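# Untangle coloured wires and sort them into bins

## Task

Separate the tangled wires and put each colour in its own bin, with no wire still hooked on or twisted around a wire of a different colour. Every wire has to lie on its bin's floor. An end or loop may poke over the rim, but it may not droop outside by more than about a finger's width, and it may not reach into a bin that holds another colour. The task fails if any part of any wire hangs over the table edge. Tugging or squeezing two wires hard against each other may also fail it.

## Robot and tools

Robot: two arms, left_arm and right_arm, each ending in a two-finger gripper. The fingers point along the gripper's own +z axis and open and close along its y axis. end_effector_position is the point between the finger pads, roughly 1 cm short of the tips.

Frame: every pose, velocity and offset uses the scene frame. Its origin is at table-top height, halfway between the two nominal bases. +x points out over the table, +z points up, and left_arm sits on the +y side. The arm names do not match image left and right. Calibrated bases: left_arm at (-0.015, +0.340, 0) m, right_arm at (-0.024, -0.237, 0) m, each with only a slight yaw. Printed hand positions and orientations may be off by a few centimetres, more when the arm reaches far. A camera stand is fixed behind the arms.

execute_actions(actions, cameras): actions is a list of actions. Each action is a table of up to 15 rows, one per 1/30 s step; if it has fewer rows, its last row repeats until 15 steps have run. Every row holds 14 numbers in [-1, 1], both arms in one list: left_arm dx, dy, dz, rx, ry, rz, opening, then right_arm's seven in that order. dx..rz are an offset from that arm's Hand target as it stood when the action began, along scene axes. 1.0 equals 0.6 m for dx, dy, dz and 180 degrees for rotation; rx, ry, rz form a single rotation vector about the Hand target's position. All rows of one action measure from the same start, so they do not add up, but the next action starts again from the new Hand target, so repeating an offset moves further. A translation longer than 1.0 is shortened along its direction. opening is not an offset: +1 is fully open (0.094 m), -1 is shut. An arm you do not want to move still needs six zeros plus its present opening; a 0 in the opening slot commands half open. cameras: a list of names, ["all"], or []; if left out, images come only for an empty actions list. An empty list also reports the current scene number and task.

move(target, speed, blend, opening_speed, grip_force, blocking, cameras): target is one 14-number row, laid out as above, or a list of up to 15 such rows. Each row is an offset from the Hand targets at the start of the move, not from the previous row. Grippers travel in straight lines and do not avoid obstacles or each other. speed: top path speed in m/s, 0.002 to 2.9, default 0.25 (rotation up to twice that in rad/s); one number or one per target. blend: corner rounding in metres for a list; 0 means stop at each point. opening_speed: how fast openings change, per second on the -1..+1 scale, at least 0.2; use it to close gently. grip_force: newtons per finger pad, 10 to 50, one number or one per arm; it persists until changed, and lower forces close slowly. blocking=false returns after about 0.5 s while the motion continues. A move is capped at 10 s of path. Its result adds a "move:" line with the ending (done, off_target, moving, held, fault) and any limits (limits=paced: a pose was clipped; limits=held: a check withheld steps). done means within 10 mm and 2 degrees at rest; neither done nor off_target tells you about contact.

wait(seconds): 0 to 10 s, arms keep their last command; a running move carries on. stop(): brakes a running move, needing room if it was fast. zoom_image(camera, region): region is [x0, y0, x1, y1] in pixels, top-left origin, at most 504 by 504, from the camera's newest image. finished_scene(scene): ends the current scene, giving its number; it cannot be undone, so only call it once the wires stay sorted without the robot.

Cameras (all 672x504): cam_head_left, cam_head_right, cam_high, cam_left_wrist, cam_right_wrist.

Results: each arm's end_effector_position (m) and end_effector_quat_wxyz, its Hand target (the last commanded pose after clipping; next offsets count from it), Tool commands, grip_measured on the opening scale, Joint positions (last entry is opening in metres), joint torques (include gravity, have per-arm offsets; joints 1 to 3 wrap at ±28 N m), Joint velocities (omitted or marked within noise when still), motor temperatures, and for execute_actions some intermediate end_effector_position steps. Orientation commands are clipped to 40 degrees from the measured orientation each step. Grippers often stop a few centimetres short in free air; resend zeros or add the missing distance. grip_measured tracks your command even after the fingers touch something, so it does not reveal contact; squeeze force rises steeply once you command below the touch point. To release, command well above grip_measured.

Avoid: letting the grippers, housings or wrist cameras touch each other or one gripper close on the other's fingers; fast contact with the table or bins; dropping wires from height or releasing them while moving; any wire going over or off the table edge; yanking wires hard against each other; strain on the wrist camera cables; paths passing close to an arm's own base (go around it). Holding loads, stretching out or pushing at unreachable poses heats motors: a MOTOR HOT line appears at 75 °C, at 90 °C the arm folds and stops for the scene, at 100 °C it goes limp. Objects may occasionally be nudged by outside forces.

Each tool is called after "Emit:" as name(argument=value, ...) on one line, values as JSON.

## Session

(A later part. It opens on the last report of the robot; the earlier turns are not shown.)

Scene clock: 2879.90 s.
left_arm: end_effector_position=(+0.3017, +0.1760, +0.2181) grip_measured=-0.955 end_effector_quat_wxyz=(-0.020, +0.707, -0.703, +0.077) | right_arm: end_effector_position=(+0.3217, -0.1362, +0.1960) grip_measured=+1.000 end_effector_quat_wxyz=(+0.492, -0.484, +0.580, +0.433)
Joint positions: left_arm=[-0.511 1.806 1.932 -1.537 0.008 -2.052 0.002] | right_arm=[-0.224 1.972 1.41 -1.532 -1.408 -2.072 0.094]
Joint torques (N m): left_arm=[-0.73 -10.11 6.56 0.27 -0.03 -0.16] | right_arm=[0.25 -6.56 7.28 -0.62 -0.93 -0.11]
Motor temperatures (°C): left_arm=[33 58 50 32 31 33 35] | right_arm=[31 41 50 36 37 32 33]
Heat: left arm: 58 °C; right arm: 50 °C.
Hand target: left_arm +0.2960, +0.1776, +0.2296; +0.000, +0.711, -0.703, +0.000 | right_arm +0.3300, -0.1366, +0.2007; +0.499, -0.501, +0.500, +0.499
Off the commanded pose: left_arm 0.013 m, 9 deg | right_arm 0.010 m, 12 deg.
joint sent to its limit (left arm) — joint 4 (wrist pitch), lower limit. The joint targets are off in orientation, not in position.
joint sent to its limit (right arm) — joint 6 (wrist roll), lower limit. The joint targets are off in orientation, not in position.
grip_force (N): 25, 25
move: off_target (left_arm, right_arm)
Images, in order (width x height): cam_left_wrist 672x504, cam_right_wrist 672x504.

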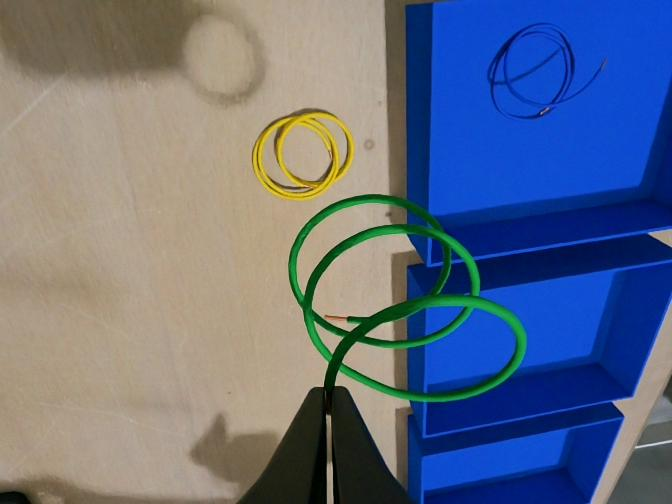

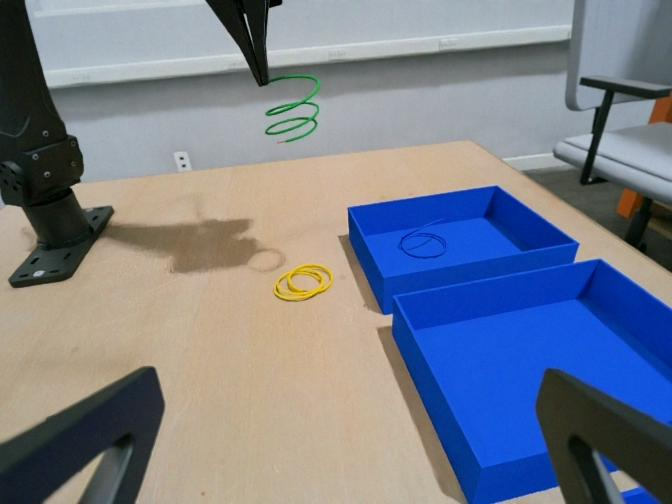

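Emit:
move(target=[[0.248,-0.2127,0,0,0,-0.05,-1,0,-0.2,0,0,0,0,1],[0.248,-0.2127,-0.15,0,0,-0.05,-1,0,-0.2,0,0,0,0,1]], speed=0.15, cameras=["cam_left_wrist","cam_head_left","cam_right_wrist","cam_high"])

Scene clock: 2902.90 s.
left_arm: end_effector_position=(+0.4490, +0.0500, +0.1484) grip_measured=-0.955 end_effector_quat_wxyz=(+0.046, -0.649, +0.741, -0.166) | right_arm: end_effector_position=(+0.3278, -0.2547, +0.1851) grip_measured=+1.000 end_effector_quat_wxyz=(+0.516, -0.415, +0.668, +0.341)
Joint positions: left_arm=[-0.592 2.575 2.848 -1.498 0.009 -1.998 0.002] | right_arm=[-0.557 1.972 1.438 -1.551 -1.297 -2.073 0.094]
Joint torques (N m): left_arm=[-0.59 -12.42 6.49 0.46 -0.04 0.07] | right_arm=[-0.08 -10.77 7.19 -0.64 -0.65 -0.1]
Motor temperatures (°C): left_arm=[33 55 52 32 31 33 35] | right_arm=[31 42 50 36 37 32 33]
Heat: left arm: 55 °C; right arm: 50 °C.
Hand target: left_arm +0.4446, +0.0499, +0.1395; +0.000, -0.653, +0.757, +0.000 | right_arm +0.3300, -0.2566, +0.2007; +0.499, -0.501, +0.500, +0.499
Off the commanded pose: left_arm 0.010 m, 20 deg | right_arm 0.016 m, 28 deg.
elbow stopped short (left arm): the move would have taken joint 3 (elbow) straighter than the controller allows.
joint sent to its limit (right arm) — joint 4 (wrist pitch), lower limit; joint 6 (wrist roll), lower limit. The joint targets are off in orientation, not in position.
grip_force (N): 25, 25
move: off_target (left_arm, right_arm)
Images, in order (width x height): cam_head_left 672x504, cam_high 672x504, cam_left_wrist 672x504, cam_right_wrist 672x504.

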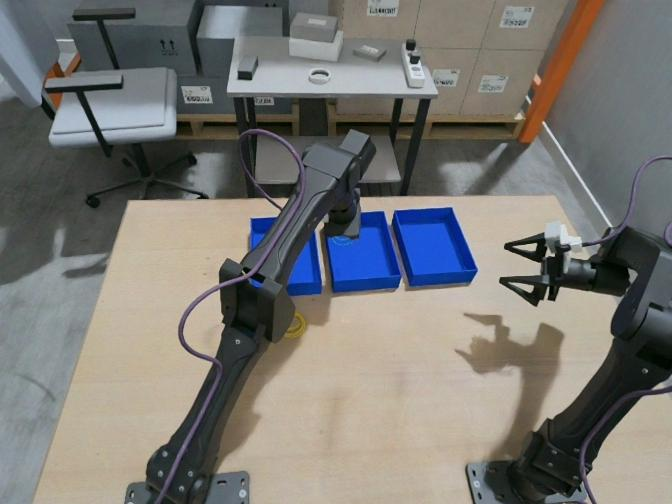

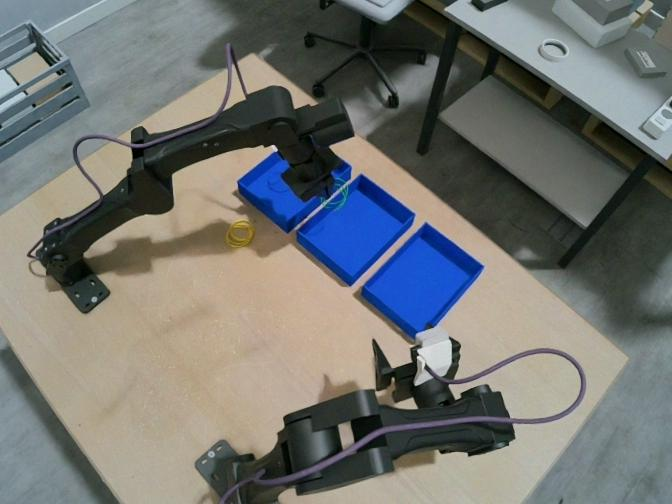

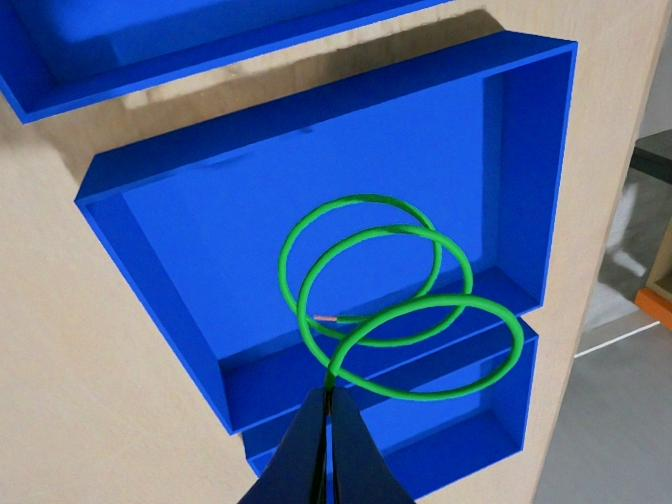

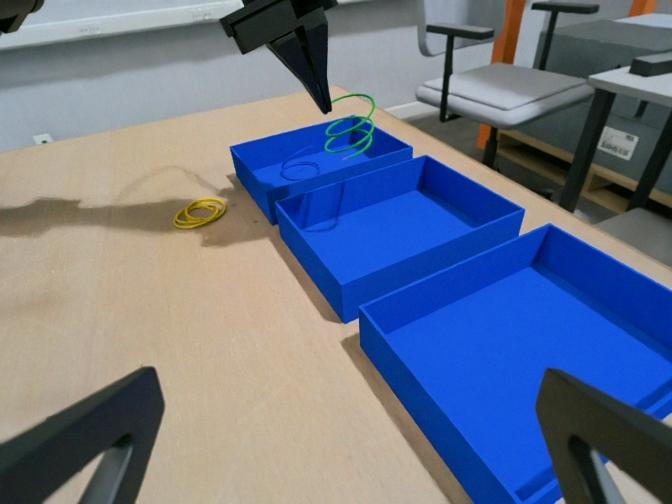

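Emit:
move(target=[[0.02,0.0,-0.1,0,0,0,-1,0,0,0,0,0,0,1],[0.02,0,-0.18,0,0,0,-1,0,0,0,0,0,0,1]], speed=0.1, cameras=["cam_left_wrist","cam_right_wrist"])

Scene clock: 2915.97 s.
left_arm: end_effector_position=(+0.4514, +0.0486, +0.0398) grip_measured=-0.955 end_effector_quat_wxyz=(+0.021, -0.652, +0.753, -0.082) | right_arm: end_effector_position=(+0.3278, -0.2547, +0.1851) grip_measured=+1.000 end_effector_quat_wxyz=(+0.516, -0.415, +0.668, +0.341)
Joint positions: left_arm=[-0.592 2.784 2.848 -1.465 0.009 -1.985 0.002] | right_arm=[-0.557 1.972 1.438 -1.551 -1.297 -2.073 0.094]
Joint torques (N m): left_arm=[0.47 -13.05 6.98 0.59 0 0.05] | right_arm=[-0.06 -10.74 7.19 -0.64 -0.65 -0.1]
Motor temperatures (°C): left_arm=[33 56 52 32 31 33 35] | right_arm=[31 45 50 36 36 32 33]
Heat: left arm: 56 °C; right arm: 50 °C.
Hand target: left_arm +0.4567, +0.0499, +0.0314; +0.000, -0.653, +0.757, +0.000 | right_arm +0.3300, -0.2566, +0.2007; +0.499, -0.501, +0.500, +0.499
Off the commanded pose: left_arm 0.010 m, 10 deg | right_arm 0.016 m, 28 deg.
elbow stopped short (left arm): the move would have taken joint 3 (elbow) straighter than the controller allows.
joint sent to its limit (right arm) — joint 4 (wrist pitch), lower limit; joint 6 (wrist roll), lower limit. The joint targets are off in orientation, not in position.
grip_force (N): 25, 25
move: off_target (left_arm, right_arm)
Images, in order (width x height): cam_left_wrist 672x504, cam_right_wrist 672x504.

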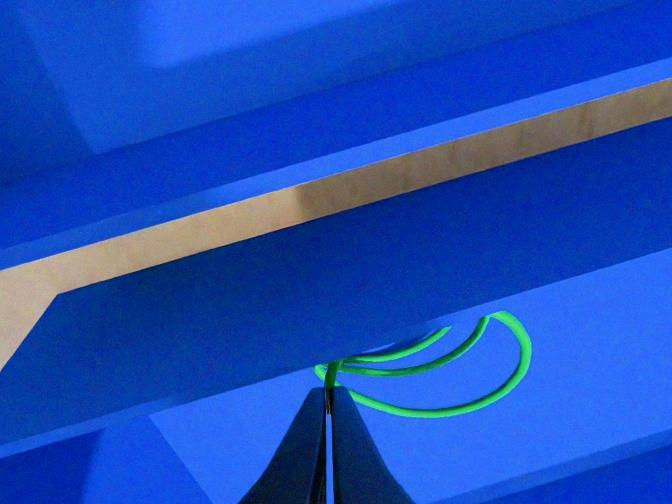

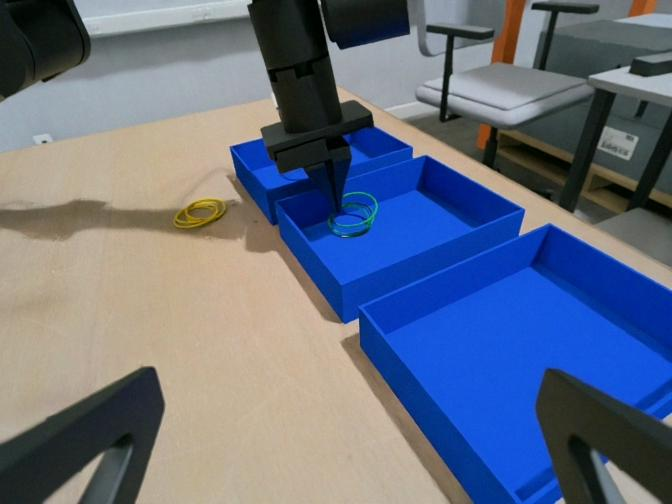

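Emit:
move(target=[[0.0,-0.05,0.0,0,0,0,-1,0,0,0,0,0,0,1],[0.0,-0.05,-0.025,0,0,0,-1,0,0,0,0,0,0,1],[0.0,-0.05,-0.025,0,0,0,-0.7,0,0,0,0,0,0,1],[0,-0.05,0.2,0,0,0,-0.7,0,0,0,0,0,0,1]], speed=0.08, cameras=["cam_left_wrist","cam_right_wrist"])

Scene clock: 2933.13 s.
left_arm: end_effector_position=(+0.4609, +0.0194, +0.1345) grip_measured=-0.703 end_effector_quat_wxyz=(+0.050, -0.638, +0.743, -0.198) | right_arm: end_effector_position=(+0.3278, -0.2547, +0.1851) grip_measured=+1.000 end_effector_quat_wxyz=(+0.516, -0.415, +0.668, +0.341)
Joint positions: left_arm=[-0.626 2.62 2.848 -1.388 0.009 -2.012 0.014] | right_arm=[-0.557 1.972 1.438 -1.551 -1.297 -2.073 0.094]
Joint torques (N m): left_arm=[-0.69 -16.8 6.8 0.64 -0.05 -0.13] | right_arm=[-0.06 -10.76 7.19 -0.64 -0.64 -0.1]
Motor temperatures (°C): left_arm=[33 62 53 32 31 33 35] | right_arm=[31 47 50 36 36 32 33]
Heat: left arm: 62 °C; right arm: 50 °C.
Hand target: left_arm +0.4567, +0.0200, +0.1515; +0.000, -0.653, +0.757, +0.000 | right_arm +0.3300, -0.2566, +0.2007; +0.499, -0.501, +0.500, +0.499
Off the commanded pose: left_arm 0.018 m, 24 deg | right_arm 0.016 m, 28 deg.
elbow stopped short (left arm): the move would have taken joint 3 (elbow) straighter than the controller allows.
joint sent to its limit (right arm) — joint 4 (wrist pitch), lower limit; joint 6 (wrist roll), lower limit. The joint targets are off in orientation, not in position.
grip_force (N): 25, 25
move: off_target (left_arm, right_arm); target 3's new opening was sent with left_arm's hand 0.011 m and 13 deg from that target
Images, in order (width x height): cam_left_wrist 672x504, cam_right_wrist 672x504.

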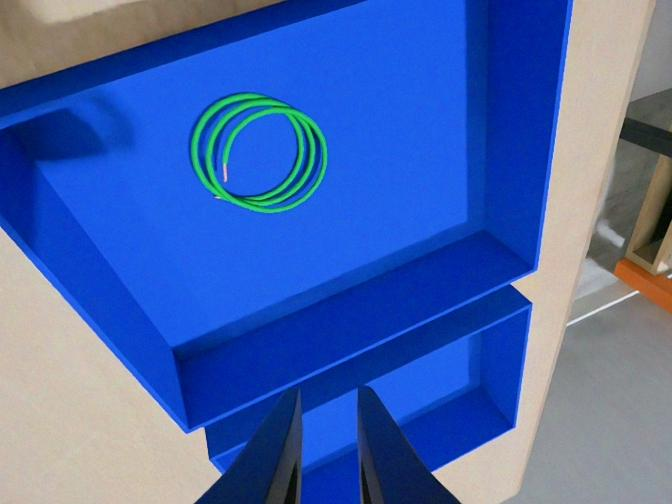

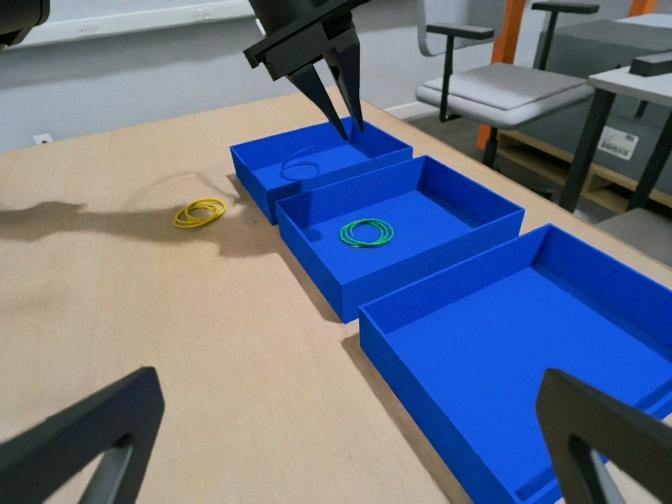

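Emit:
move(target=[[-0.4,0.46,0.1,0,0,0,-0.7,0,0,0,-0.3,0.306,-0.407,0.2]], speed=0.25, cameras=["cam_head_left"])

Scene clock: 2956.17 s.
left_arm: end_effector_position=(+0.2236, +0.2900, +0.2131) grip_measured=-0.703 end_effector_quat_wxyz=(+0.030, -0.653, +0.755, -0.054) | right_arm: end_effector_position=(+0.3247, -0.2560, +0.1949) grip_measured=+0.201 end_effector_quat_wxyz=(+0.159, -0.021, +0.986, +0.033)
Joint positions: left_arm=[-0.231 1.401 1.496 -1.544 0.019 -1.625 0.014] | right_arm=[-0.1 1.591 1.551 -1.221 -0.106 -0.138 0.056]
Joint torques (N m): left_arm=[0.46 -4.85 4.4 0.21 -0.15 0] | right_arm=[0.42 -4.9 9.07 0.8 -0.01 0.06]
Motor temperatures (°C): left_arm=[33 63 52 33 31 33 35] | right_arm=[31 47 50 36 36 32 33]
Heat: left arm: 63 °C; right arm: 50 °C.
Hand target: left_arm +0.2167, +0.2959, +0.2115; -0.001, -0.654, +0.757, +0.000 | right_arm +0.3299, -0.2565, +0.2007; +0.163, -0.020, +0.986, +0.028
Off the commanded pose: left_arm 0.009 m, 7 deg | right_arm 0.008 m, 1 deg.
joint sent to its limit (left arm) — joint 4 (wrist pitch), lower limit. The joint targets are off in orientation, not in position.
grip_force (N): 25, 25
move: off_target (left_arm)
Images, in order (width x height): cam_head_left 672x504.

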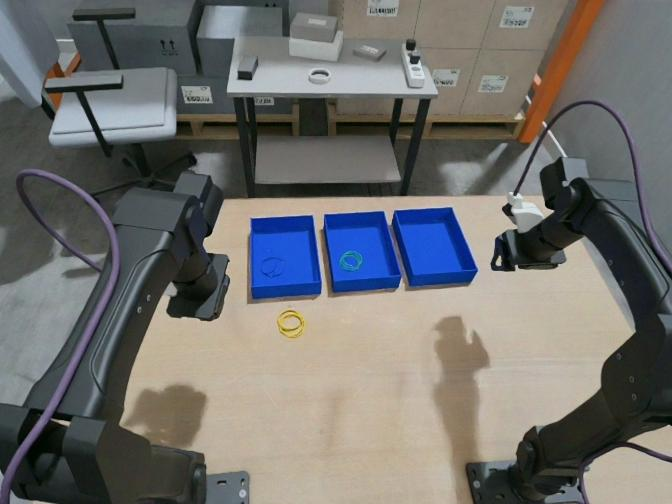

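Emit:
move(target=[[-0.12,0.14,0.08,0,0,0,-0.7,-0.05,0.62,-0.1,-0.018,0.104,-0.013,-0.4]], speed=0.25, cameras=["cam_head_left","cam_right_wrist"])

Emit:
zoom_image(camera="cam_right_wrist", region=[150, 100, 450, 400])

Scene clock: 2974.93 s.
left_arm: end_effector_position=(+0.1519, +0.3779, +0.2644) grip_measured=-0.703 end_effector_quat_wxyz=(+0.200, -0.639, +0.734, -0.113) | right_arm: end_effector_position=(+0.2965, +0.1144, +0.1412) grip_measured=-0.398 end_effector_quat_wxyz=(+0.046, -0.007, +0.998, +0.043)
Joint positions: left_arm=[0.196 0.933 1.369 -1.544 0.012 -1.204 0.014] | right_arm=[0.845 2.359 2.463 -1.549 0.009 0.819 0.028]
Joint torques (N m): left_arm=[0.66 -0.01 3.84 0.8 -0.06 0.09] | right_arm=[-0.54 -10.41 8.23 0.38 -0.14 0.08]
Motor temperatures (°C): left_arm=[33 56 50 32 31 33 35] | right_arm=[31 43 51 36 36 32 33]
Heat: left arm: 56 °C; right arm: 51 °C.
Hand target: left_arm +0.1447, +0.3799, +0.2595; +0.000, -0.653, +0.757, +0.000 | right_arm +0.3001, +0.1154, +0.1407; +0.001, +0.000, +1.000, +0.000
Off the commanded pose: left_arm 0.009 m, 27 deg | right_arm 0.004 m, 7 deg.
joint sent to its limit (left arm) — joint 4 (wrist pitch), lower limit. The joint targets are off in orientation, not in position.
joint sent to its limit (right arm) — joint 4 (wrist pitch), lower limit. The joint targets are off in orientation, not in position.
grip_force (N): 25, 25
move: off_target (left_arm, right_arm)
Images, in order (width x height): cam_head_left 672x504, cam_right_wrist 672x504.

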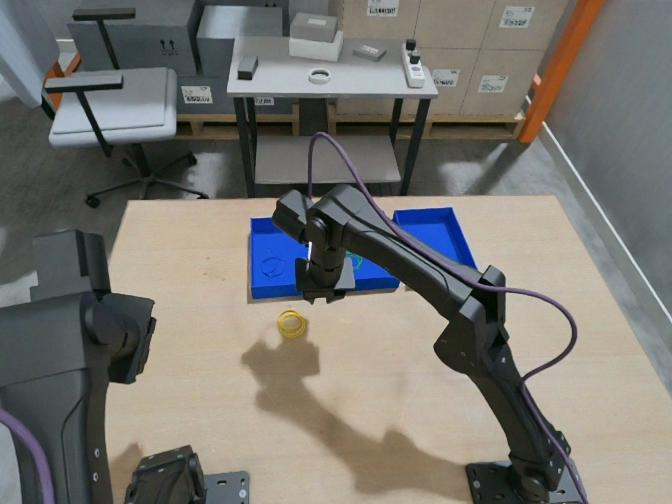

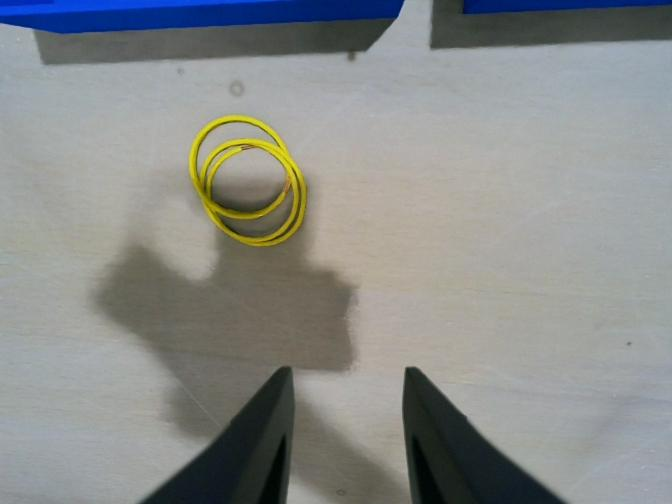

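Scaled by 1.680 from the camera's 672x504 image, which has a finer 960x720 frame.

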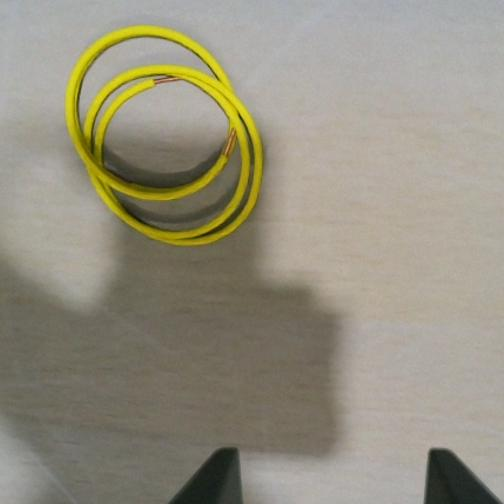

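Emit:
move(target=[[0,0,0,0,0,0,-0.7,0.018,0.042,-0.14,0,0,0,-0.5]], speed=0.15, cameras=["cam_right_wrist"])

Emit:
zoom_image(camera="cam_right_wrist", region=[200, 204, 500, 504])

Scene clock: 2990.77 s.
left_arm: end_effector_position=(+0.1519, +0.3779, +0.2644) grip_measured=-0.703 end_effector_quat_wxyz=(+0.200, -0.638, +0.735, -0.113) | right_arm: end_effector_position=(+0.3131, +0.1349, +0.0578) grip_measured=-0.499 end_effector_quat_wxyz=(+0.012, +0.001, +1.000, +0.007)
Joint positions: left_arm=[0.196 0.933 1.369 -1.544 0.012 -1.203 0.014] | right_arm=[0.848 2.636 2.644 -1.551 0.008 0.838 0.024]
Joint torques (N m): left_arm=[0.61 0.01 3.95 0.78 -0.1 0.06] | right_arm=[0.69 -12.11 8.18 0.19 -0.13 0.08]
Heat: left arm: 52 °C; right arm: 50 °C.
Hand target: left_arm +0.1447, +0.3799, +0.2595; +0.000, -0.653, +0.757, +0.000 | right_arm +0.3108, +0.1407, +0.0568; +0.001, +0.000, +1.000, +0.000
Off the commanded pose: left_arm 0.009 m, 27 deg | right_arm 0.006 m, 2 deg.
joint sent to its limit (left arm) — joint 4 (wrist pitch), lower limit. The joint targets are off in orientation, not in position.
joint sent to its limit (right arm) — joint 4 (wrist pitch), lower limit. The joint targets still meet the commanded pose.
grip_force (N): 25, 25
move: off_target (left_arm)
Images, in order (width x height): cam_right_wrist 672x504.

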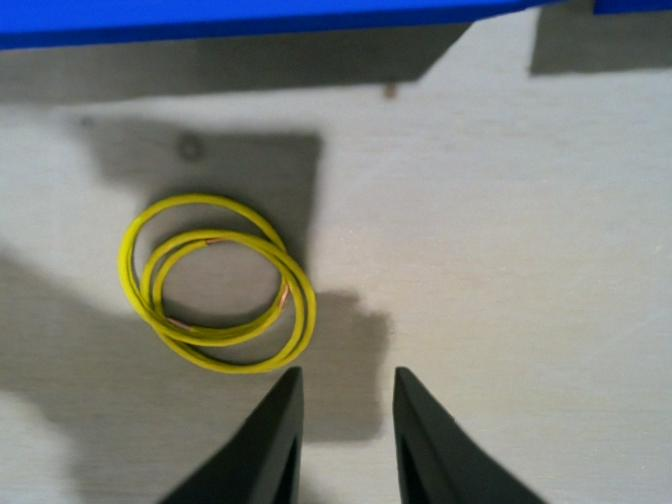

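Scaled by 1.680 from the camera's 672x504 image, which has a finer 960x720 frame.

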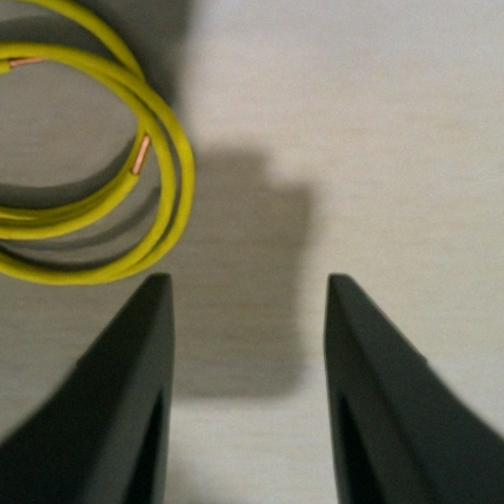

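Emit:
move(target=[[0,0,0,0,0,0,-0.7,-0.012,0.024,-0.045,0,0,0,-0.55]], speed=0.12, cameras=["cam_right_wrist"])

Scene clock: 3005.00 s.
left_arm: end_effector_position=(+0.1519, +0.3779, +0.2644) grip_measured=-0.703 end_effector_quat_wxyz=(+0.200, -0.638, +0.735, -0.113) | right_arm: end_effector_position=(+0.3040, +0.1523, +0.0333) grip_measured=-0.548 end_effector_quat_wxyz=(+0.006, -0.003, +1.000, +0.002)
Joint positions: left_arm=[0.196 0.933 1.369 -1.544 0.012 -1.203 0.014] | right_arm=[0.883 2.723 2.714 -1.551 0.007 0.867 0.021]
Joint torques (N m): left_arm=[0.62 -0.18 4.04 0.81 -0.09 0.11] | right_arm=[0.2 -12.07 8.2 0.16 -0.11 0.07]
Motor temperatures (°C): left_arm=[33 50 48 33 31 33 35] | right_arm=[31 46 51 35 35 32 33]
Heat: left arm: 50 °C; right arm: 51 °C.
Hand target: left_arm +0.1447, +0.3799, +0.2595; +0.000, -0.653, +0.757, +0.000 | right_arm +0.3036, +0.1551, +0.0298; +0.001, +0.000, +1.000, +0.000
Off the commanded pose: left_arm 0.009 m, 27 deg | right_arm 0.005 m, 1 deg.
joint sent to its limit (left arm) — joint 4 (wrist pitch), lower limit. The joint targets are off in orientation, not in position.
joint sent to its limit (right arm) — joint 4 (wrist pitch), lower limit. The joint targets still meet the commanded pose.
grip_force (N): 25, 25
move: off_target (left_arm)
Images, in order (width x height): cam_right_wrist 672x504.

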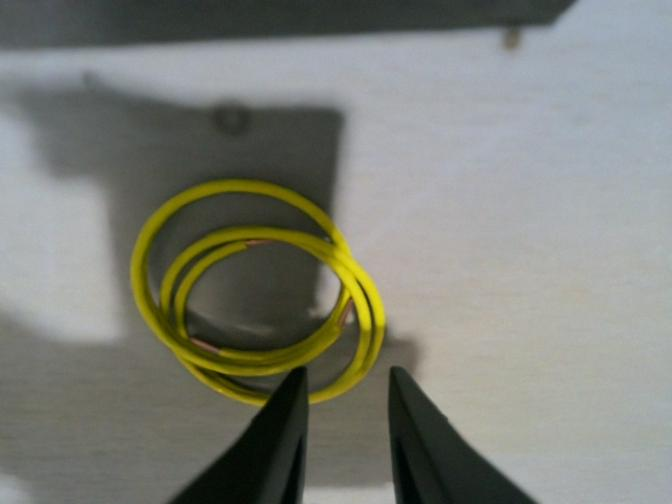

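Emit:
move(target=[[0,0,0,0,0,0,-0.7,0.0,-0.018,-0.015,0,0,0,-0.55],[0,0,0,0,0,0,-0.7,0.0,-0.018,-0.048,0,0,0,-0.55]], speed=0.07, cameras=["cam_right_wrist"])

Scene clock: 3019.50 s.
left_arm: end_effector_position=(+0.1519, +0.3779, +0.2644) grip_measured=-0.703 end_effector_quat_wxyz=(+0.200, -0.638, +0.735, -0.113) | right_arm: end_effector_position=(+0.3001, +0.1480, +0.0213) grip_measured=-0.549 end_effector_quat_wxyz=(+0.005, -0.002, +1.000, +0.008)
Joint positions: left_arm=[0.196 0.933 1.369 -1.544 0.012 -1.203 0.014] | right_arm=[0.88 2.61 2.447 -1.389 -0.002 0.865 0.021]
Joint torques (N m): left_arm=[0.64 0.03 3.96 0.81 -0.08 0.08] | right_arm=[-0.68 -11.92 2.52 0.8 -0.01 -0.05]
Heat: left arm: 48 °C; right arm: 50 °C.
Hand target: left_arm +0.1447, +0.3799, +0.2595; +0.000, -0.653, +0.757, +0.000 | right_arm +0.3037, +0.1443, +0.0009; +0.001, +0.000, +1.000, +0.000
Off the commanded pose: left_arm 0.009 m, 27 deg | right_arm 0.021 m, 1 deg.
joint sent to its limit (left arm) — joint 4 (wrist pitch), lower limit. The joint targets are off in orientation, not in position.
grip_force (N): 25, 25
move: off_target (left_arm, right_arm)
Images, in order (width x height): cam_right_wrist 672x504.

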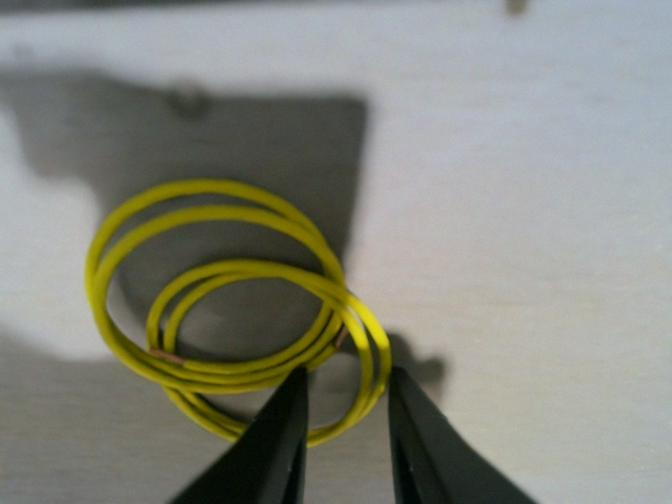

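Emit:
move(target=[[0,0,0,0,0,0,-0.7,0.0,0,0.045,0,0,0,-0.5],[0,0,0,0,0,0,-0.7,0.0,-0.016,0.045,0,0,0,-0.5],[0,0,0,0,0,0,-0.7,0.0,-0.016,0.002,0,0,0,-0.5]], speed=0.07, cameras=["cam_right_wrist"])

Scene clock: 3029.07 s.
left_arm: end_effector_position=(+0.1519, +0.3779, +0.2644) grip_measured=-0.703 end_effector_quat_wxyz=(+0.200, -0.638, +0.735, -0.113) | right_arm: end_effector_position=(+0.2994, +0.1372, +0.0193) grip_measured=-0.501 end_effector_quat_wxyz=(+0.000, -0.001, +1.000, +0.005)
Joint positions: left_arm=[0.196 0.933 1.369 -1.544 0.012 -1.203 0.014] | right_arm=[0.866 2.563 2.35 -1.351 -0.006 0.852 0.023]
Joint torques (N m): left_arm=[0.66 -0.12 3.78 0.8 -0.09 0.06] | right_arm=[-0.54 -12.11 2.73 0.82 0.04 -0.05]
Motor temperatures (°C): left_arm=[33 47 48 34 31 33 35] | right_arm=[31 52 47 35 35 32 33]
Heat: left arm: 48 °C; right arm: 52 °C.
Hand target: left_arm +0.1447, +0.3799, +0.2595; +0.000, -0.653, +0.757, +0.000 | right_arm +0.3036, +0.1347, +0.0022; +0.001, +0.000, +1.000, +0.000
Off the commanded pose: left_arm 0.009 m, 27 deg | right_arm 0.018 m, 1 deg.
joint sent to its limit (left arm) — joint 4 (wrist pitch), lower limit. The joint targets are off in orientation, not in position.
grip_force (N): 25, 25
move: off_target (left_arm, right_arm)
Images, in order (width x height): cam_right_wrist 672x504.

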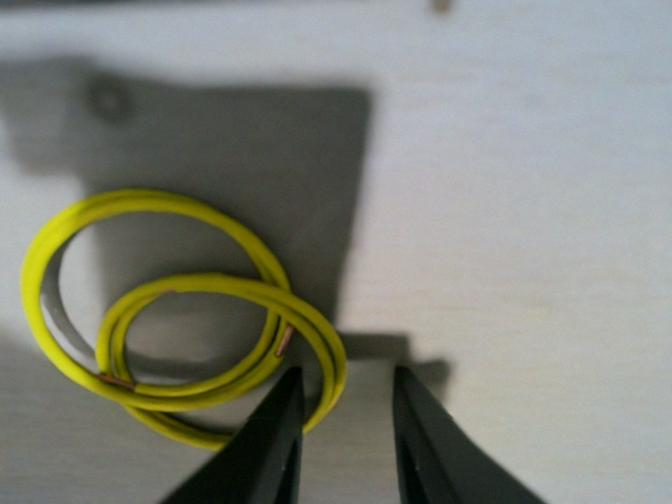

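Emit:
move(target=[[0,0,0,0,0,0,-0.7,0.0,0,0.022,0,0,0,-0.5],[0,0,0,0,0,0,-0.7,0.0,0.0,0.022,0,0,0,-1],[0,0,0,0,0,0,-0.7,0.0,0.0,0.09,0,0,0,-1]], speed=0.06, cameras=["cam_right_wrist"])

Scene clock: 3043.93 s.
left_arm: end_effector_position=(+0.1519, +0.3779, +0.2644) grip_measured=-0.703 end_effector_quat_wxyz=(+0.200, -0.638, +0.735, -0.113) | right_arm: end_effector_position=(+0.2985, +0.1365, +0.0607) grip_measured=-0.939 end_effector_quat_wxyz=(+0.000, -0.001, +1.000, +0.006)
Joint positions: left_arm=[0.196 0.933 1.369 -1.544 0.012 -1.203 0.014] | right_arm=[0.866 2.593 2.573 -1.541 -0.008 0.852 0.003]
Joint torques (N m): left_arm=[0.51 0.06 3.86 0.81 -0.11 0.09] | right_arm=[-0.54 -11.21 8.31 0.13 0.04 -0.05]
Heat: left arm: 48 °C; right arm: 49 °C.
Hand target: left_arm +0.1447, +0.3799, +0.2595; +0.000, -0.653, +0.757, +0.000 | right_arm +0.3036, +0.1347, +0.0561; +0.001, +0.000, +1.000, +0.000
Off the commanded pose: left_arm 0.009 m, 27 deg | right_arm 0.007 m, 1 deg.
joint sent to its limit (left arm) — joint 4 (wrist pitch), lower limit. The joint targets are off in orientation, not in position.
grip_force (N): 25, 25
move: off_target (left_arm)
Images, in order (width x height): cam_right_wrist 672x504.

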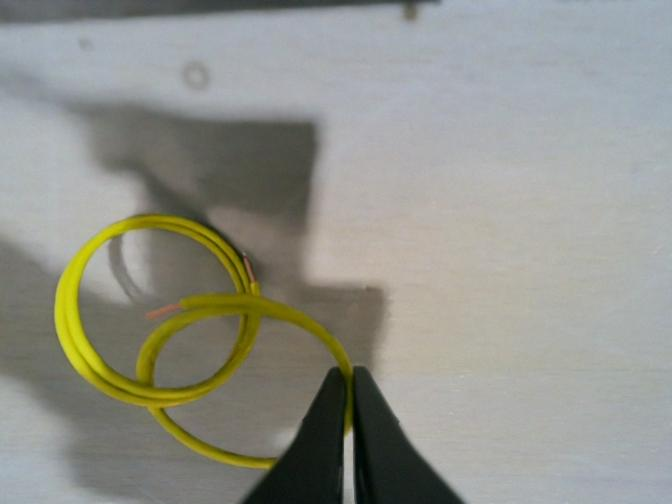

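Emit:
move(target=[[0,0,0,0,0,0,-0.7,-0.05,-0.05,0.25,0,0,0,-1],[0,0,0,0,0,0,-0.7,0.0,-0.3,0.25,0,0,0,-1],[0,0,0,0,0,0,-0.7,0.23,-0.4,0.25,0,0,0,-1]], speed=0.12, blend=[0.02,0.03,0], cameras=["cam_right_wrist","cam_head_left","cam_high"])

Scene clock: 3057.70 s.
left_arm: end_effector_position=(+0.1519, +0.3779, +0.2644) grip_measured=-0.703 end_effector_quat_wxyz=(+0.200, -0.638, +0.735, -0.113) | right_arm: end_effector_position=(+0.4363, -0.1061, +0.2061) grip_measured=-0.939 end_effector_quat_wxyz=(+0.137, +0.004, +0.990, +0.043)
Joint positions: left_arm=[0.196 0.933 1.369 -1.544 0.012 -1.203 0.014] | right_arm=[0.284 2.26 2.535 -1.558 -0.007 0.283 0.003]
Joint torques (N m): left_arm=[0.7 -0.09 3.88 0.83 -0.05 0.1] | right_arm=[0.03 -9.5 8.12 0.81 0.01 -0.06]
Heat: left arm: 48 °C; right arm: 51 °C.
Hand target: left_arm +0.1447, +0.3799, +0.2595; +0.000, -0.653, +0.757, +0.000 | right_arm +0.4416, -0.1054, +0.2060; +0.001, +0.000, +1.000, +0.000
Off the commanded pose: left_arm 0.009 m, 27 deg | right_arm 0.005 m, 16 deg.
joint sent to its limit (left arm) — joint 4 (wrist pitch), lower limit. The joint targets are off in orientation, not in position.
joint sent to its limit (right arm) — joint 4 (wrist pitch), lower limit. The joint targets are off in orientation, not in position.
grip_force (N): 25, 25
move: off_target (left_arm, right_arm)
Images, in order (width x height): cam_head_left 672x504, cam_high 672x504, cam_right_wrist 672x504.

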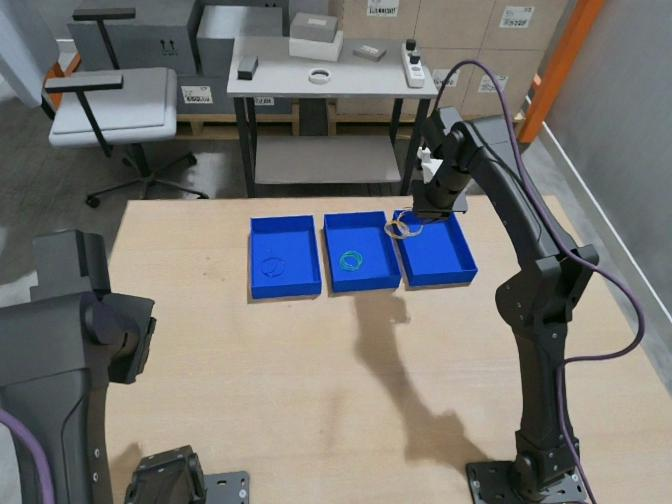

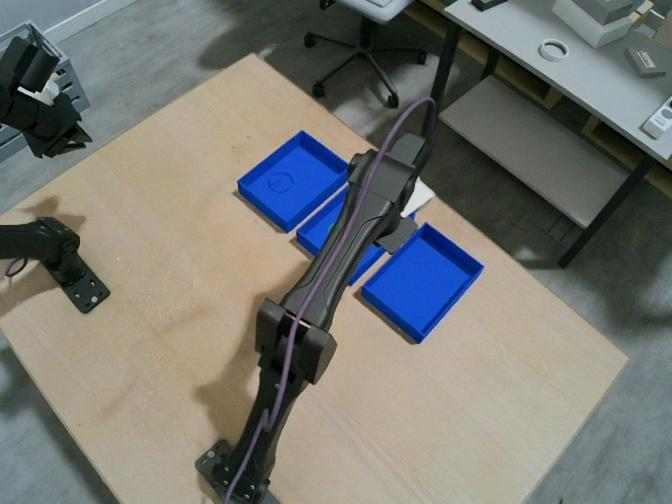

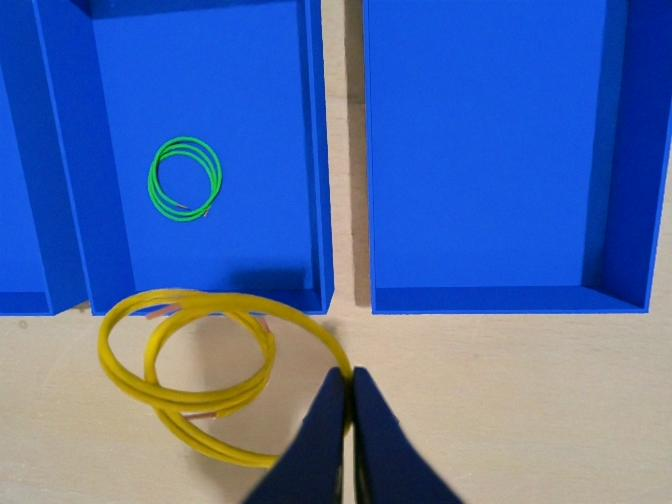

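Emit:
move(target=[0,0,0,0,0,0,-0.7,0.06,-0.2,0,0,0,0,-1], speed=0.12, cameras=["cam_head_left","cam_high","cam_right_wrist"])

Scene clock: 3089.07 s.
left_arm: end_effector_position=(+0.1519, +0.3779, +0.2644) grip_measured=-0.703 end_effector_quat_wxyz=(+0.200, -0.638, +0.735, -0.113) | right_arm: end_effector_position=(+0.4722, -0.2252, +0.2078) grip_measured=-0.939 end_effector_quat_wxyz=(+0.165, +0.005, +0.986, +0.010)
Joint positions: left_arm=[0.196 0.933 1.369 -1.544 0.012 -1.203 0.014] | right_arm=[0.03 2.326 2.645 -1.558 -0.011 0.031 0.003]
Joint torques (N m): left_arm=[0.58 -0.06 3.93 0.8 -0.11 0.07] | right_arm=[0.21 -9.63 8.06 0.9 0.04 -0.06]
Motor temperatures (°C): left_arm=[33 44 47 34 31 33 35] | right_arm=[31 47 48 36 35 32 34]
Heat: left arm: 47 °C; right arm: 48 °C.
Hand target: left_arm +0.1447, +0.3799, +0.2595; +0.000, -0.653, +0.757, +0.000 | right_arm +0.4776, -0.2253, +0.2061; +0.001, +0.000, +1.000, +0.000
Off the commanded pose: left_arm 0.009 m, 27 deg | right_arm 0.006 m, 19 deg.
joint sent to its limit (left arm) — joint 4 (wrist pitch), lower limit. The joint targets are off in orientation, not in position.
joint sent to its limit (right arm) — joint 4 (wrist pitch), lower limit. The joint targets are off in orientation, not in position.
grip_force (N): 25, 25
move: off_target (left_arm, right_arm)
Images, in order (width x height): cam_head_left 672x504, cam_high 672x504, cam_right_wrist 672x504.

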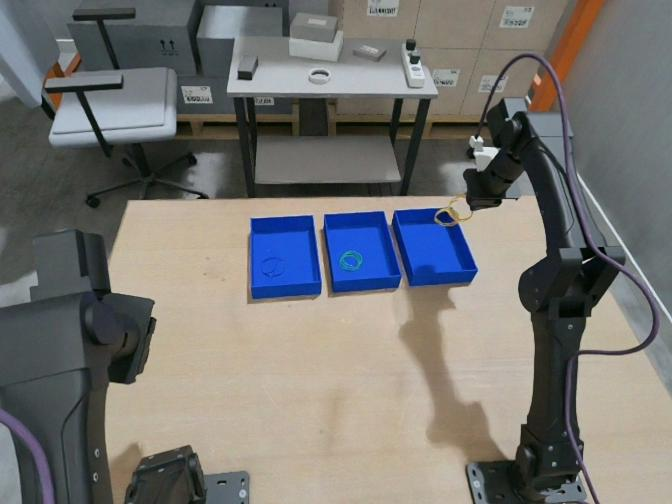

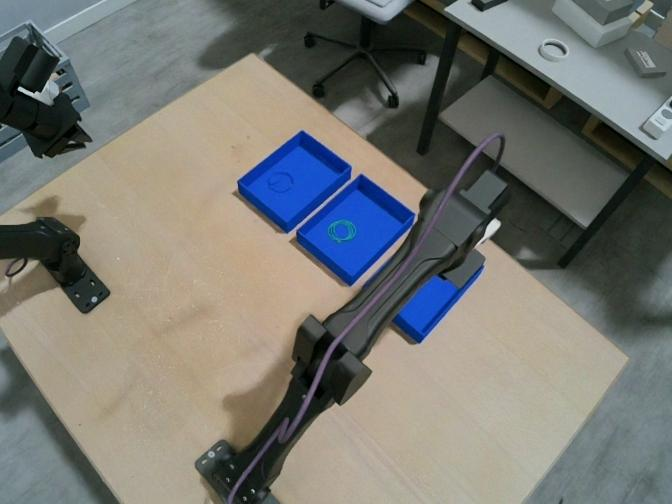

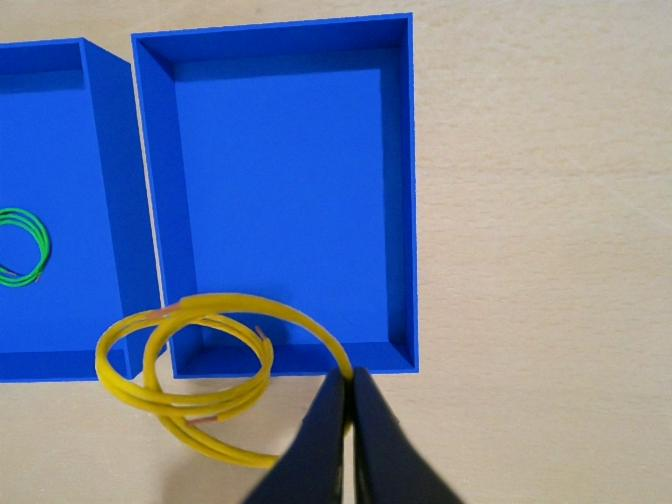

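Emit:
move(target=[[0,0,0,0,0,0,-0.7,0.045,0,0,0,0,0,-1],[0,0,0,0,0,0,-0.7,0.045,0,-0.17,0,0,0,-1]], speed=0.1, cameras=["cam_head_left","cam_high","cam_right_wrist"])

Scene clock: 3115.67 s.
left_arm: end_effector_position=(+0.1519, +0.3779, +0.2644) grip_measured=-0.703 end_effector_quat_wxyz=(+0.200, -0.638, +0.735, -0.113) | right_arm: end_effector_position=(+0.5059, -0.2246, +0.1195) grip_measured=-0.939 end_effector_quat_wxyz=(+0.113, +0.004, +0.994, +0.008)
Joint positions: left_arm=[0.196 0.933 1.369 -1.544 0.012 -1.203 0.014] | right_arm=[0.03 2.607 2.821 -1.559 -0.011 0.028 0.003]
Joint torques (N m): left_arm=[0.72 -0.05 4.08 0.84 -0.06 0.06] | right_arm=[0.17 -11.38 4.63 0.7 0.05 -0.07]
Heat: left arm: 47 °C; right arm: 49 °C.
Hand target: left_arm +0.1447, +0.3799, +0.2595; +0.000, -0.653, +0.757, +0.000 | right_arm +0.5045, -0.2253, +0.1041; +0.001, +0.000, +1.000, +0.000
Off the commanded pose: left_arm 0.009 m, 27 deg | right_arm 0.016 m, 13 deg.
joint sent to its limit (left arm) — joint 4 (wrist pitch), lower limit. The joint targets are off in orientation, not in position.
joint sent to its limit (right arm) — joint 4 (wrist pitch), lower limit. The joint targets are off in orientation, not in position.
grip_force (N): 25, 25
move: off_target (left_arm, right_arm)
Images, in order (width x height): cam_head_left 672x504, cam_high 672x504, cam_right_wrist 672x504.

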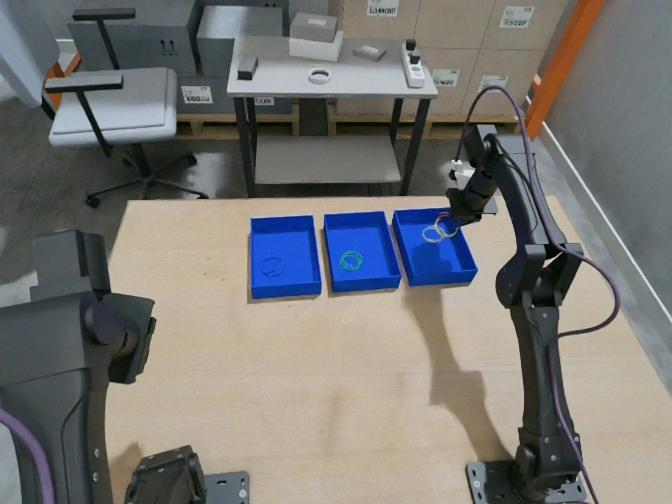

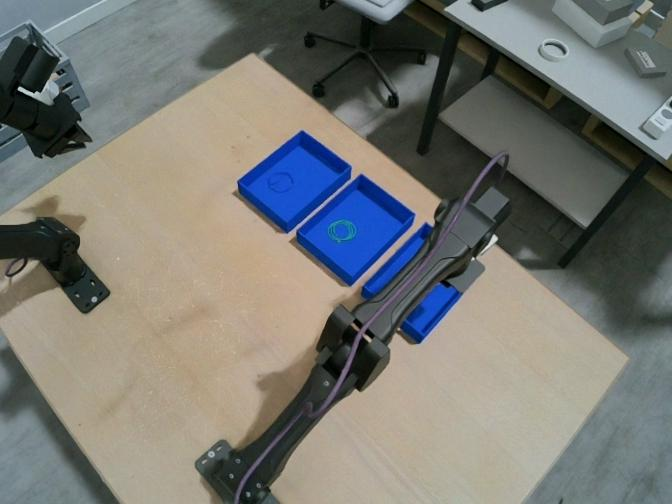

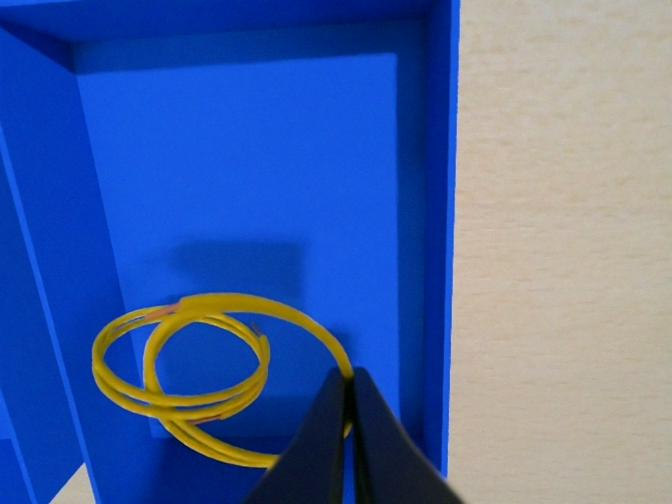

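Emit:
move(target=[[0,0,0,0,0,0,-0.7,0.035,-0.012,0,0,0,0,-1],[0,0,0,0,0,0,-0.7,0.035,-0.012,-0.115,0,0,0,-1]], speed=0.08, cameras=["cam_head_left","cam_right_wrist"])

Scene clock: 3127.00 s.
left_arm: end_effector_position=(+0.1519, +0.3779, +0.2644) grip_measured=-0.703 end_effector_quat_wxyz=(+0.200, -0.638, +0.735, -0.113) | right_arm: end_effector_position=(+0.5179, -0.2267, +0.0392) grip_measured=-0.939 end_effector_quat_wxyz=(+0.069, +0.000, +0.998, +0.007)
Joint positions: left_arm=[0.196 0.933 1.369 -1.544 0.012 -1.203 0.014] | right_arm=[0.025 2.775 2.834 -1.491 -0.011 0.014 0.003]
Joint torques (N m): left_arm=[0.57 -0.01 4.11 0.77 -0.08 0.03] | right_arm=[-0.62 -12.12 8.42 0.67 0.05 -0.07]
Heat: left arm: 47 °C; right arm: 48 °C.
Hand target: left_arm +0.1447, +0.3799, +0.2595; +0.000, -0.653, +0.757, +0.000 | right_arm +0.5256, -0.2326, +0.0350; +0.001, +0.000, +1.000, +0.000
Off the commanded pose: left_arm 0.009 m, 27 deg | right_arm 0.010 m, 8 deg.
elbow stopped short (right arm): the move would have taken joint 3 (elbow) straighter than the controller allows.
joint sent to its limit (left arm) — joint 4 (wrist pitch), lower limit. The joint targets are off in orientation, not in position.
grip_force (N): 25, 25
move: off_target (left_arm, right_arm)
Images, in order (width x height): cam_head_left 672x504, cam_right_wrist 672x504.

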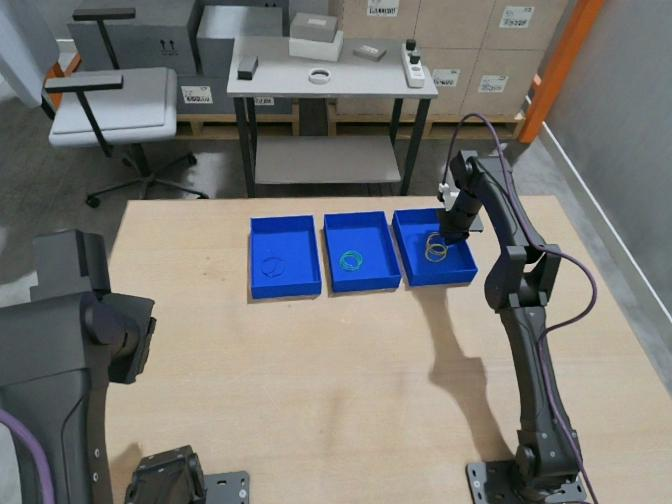

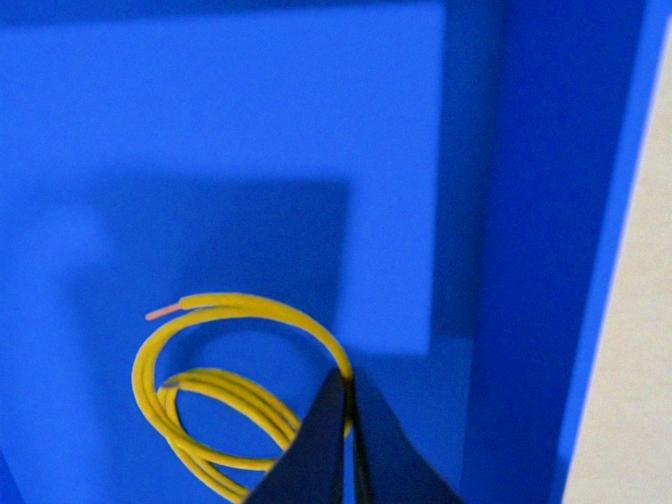

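Emit:
move(target=[[0,0,0,0,0,0,-0.7,-0.022,0,-0.02,0,0,0,-1],[0,0,0,0,0,0,-0.7,-0.022,0,-0.02,0,0,0,-0.7],[0,0,0,0,0,0,-0.7,-0.022,0,0.2,0,0,0,-0.7]], speed=0.08, opening_speed=0.3, cameras=["cam_head_left","cam_right_wrist"])

Scene clock: 3139.90 s.
left_arm: end_effector_position=(+0.1519, +0.3779, +0.2644) grip_measured=-0.703 end_effector_quat_wxyz=(+0.200, -0.638, +0.735, -0.113) | right_arm: end_effector_position=(+0.5095, -0.2268, +0.1240) grip_measured=-0.701 end_effector_quat_wxyz=(+0.123, -0.001, +0.992, +0.007)
Joint positions: left_arm=[0.196 0.933 1.369 -1.544 0.012 -1.203 0.014] | right_arm=[0.025 2.606 2.834 -1.551 -0.011 0.014 0.014]
Joint torques (N m): left_arm=[0.65 0.03 3.81 0.84 -0.11 0.13] | right_arm=[-0.62 -16.91 8.24 0.68 0.04 -0.05]
Heat: left arm: 47 °C; right arm: 50 °C.
Hand target: left_arm +0.1447, +0.3799, +0.2595; +0.000, -0.653, +0.757, +0.000 | right_arm +0.5123, -0.2326, +0.1551; +0.001, +0.000, +1.000, +0.000
Off the commanded pose: left_arm 0.009 m, 27 deg | right_arm 0.032 m, 14 deg.
elbow stopped short (right arm): the move would have taken joint 3 (elbow) straighter than the controller allows.
joint sent to its limit (left arm) — joint 4 (wrist pitch), lower limit. The joint targets are off in orientation, not in position.
grip_force (N): 25, 25
move: off_target (left_arm, right_arm); target 2's new opening was sent with right_arm's hand 0.009 m and 6 deg from that target
Images, in order (width x height): cam_head_left 672x504, cam_right_wrist 672x504.

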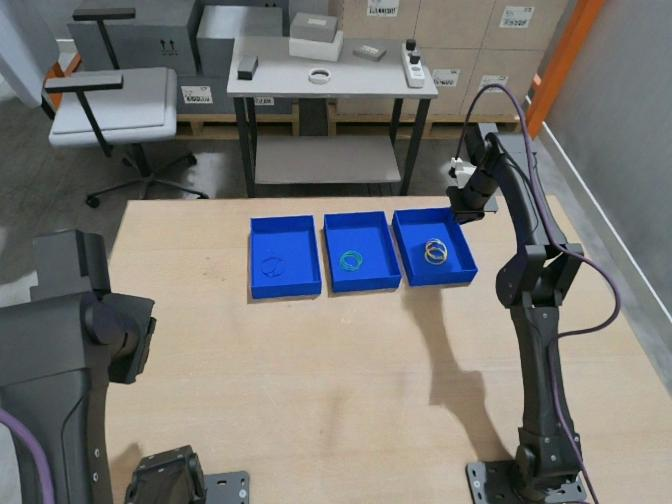

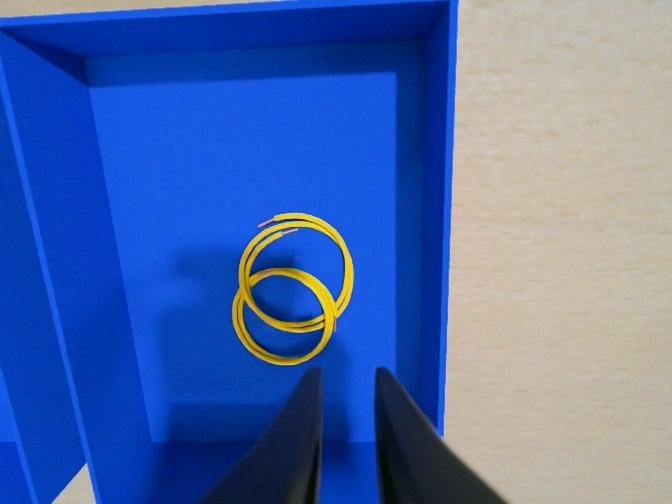

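Emit:
finished_scene(scene=1)

The scene is finished: the task was done.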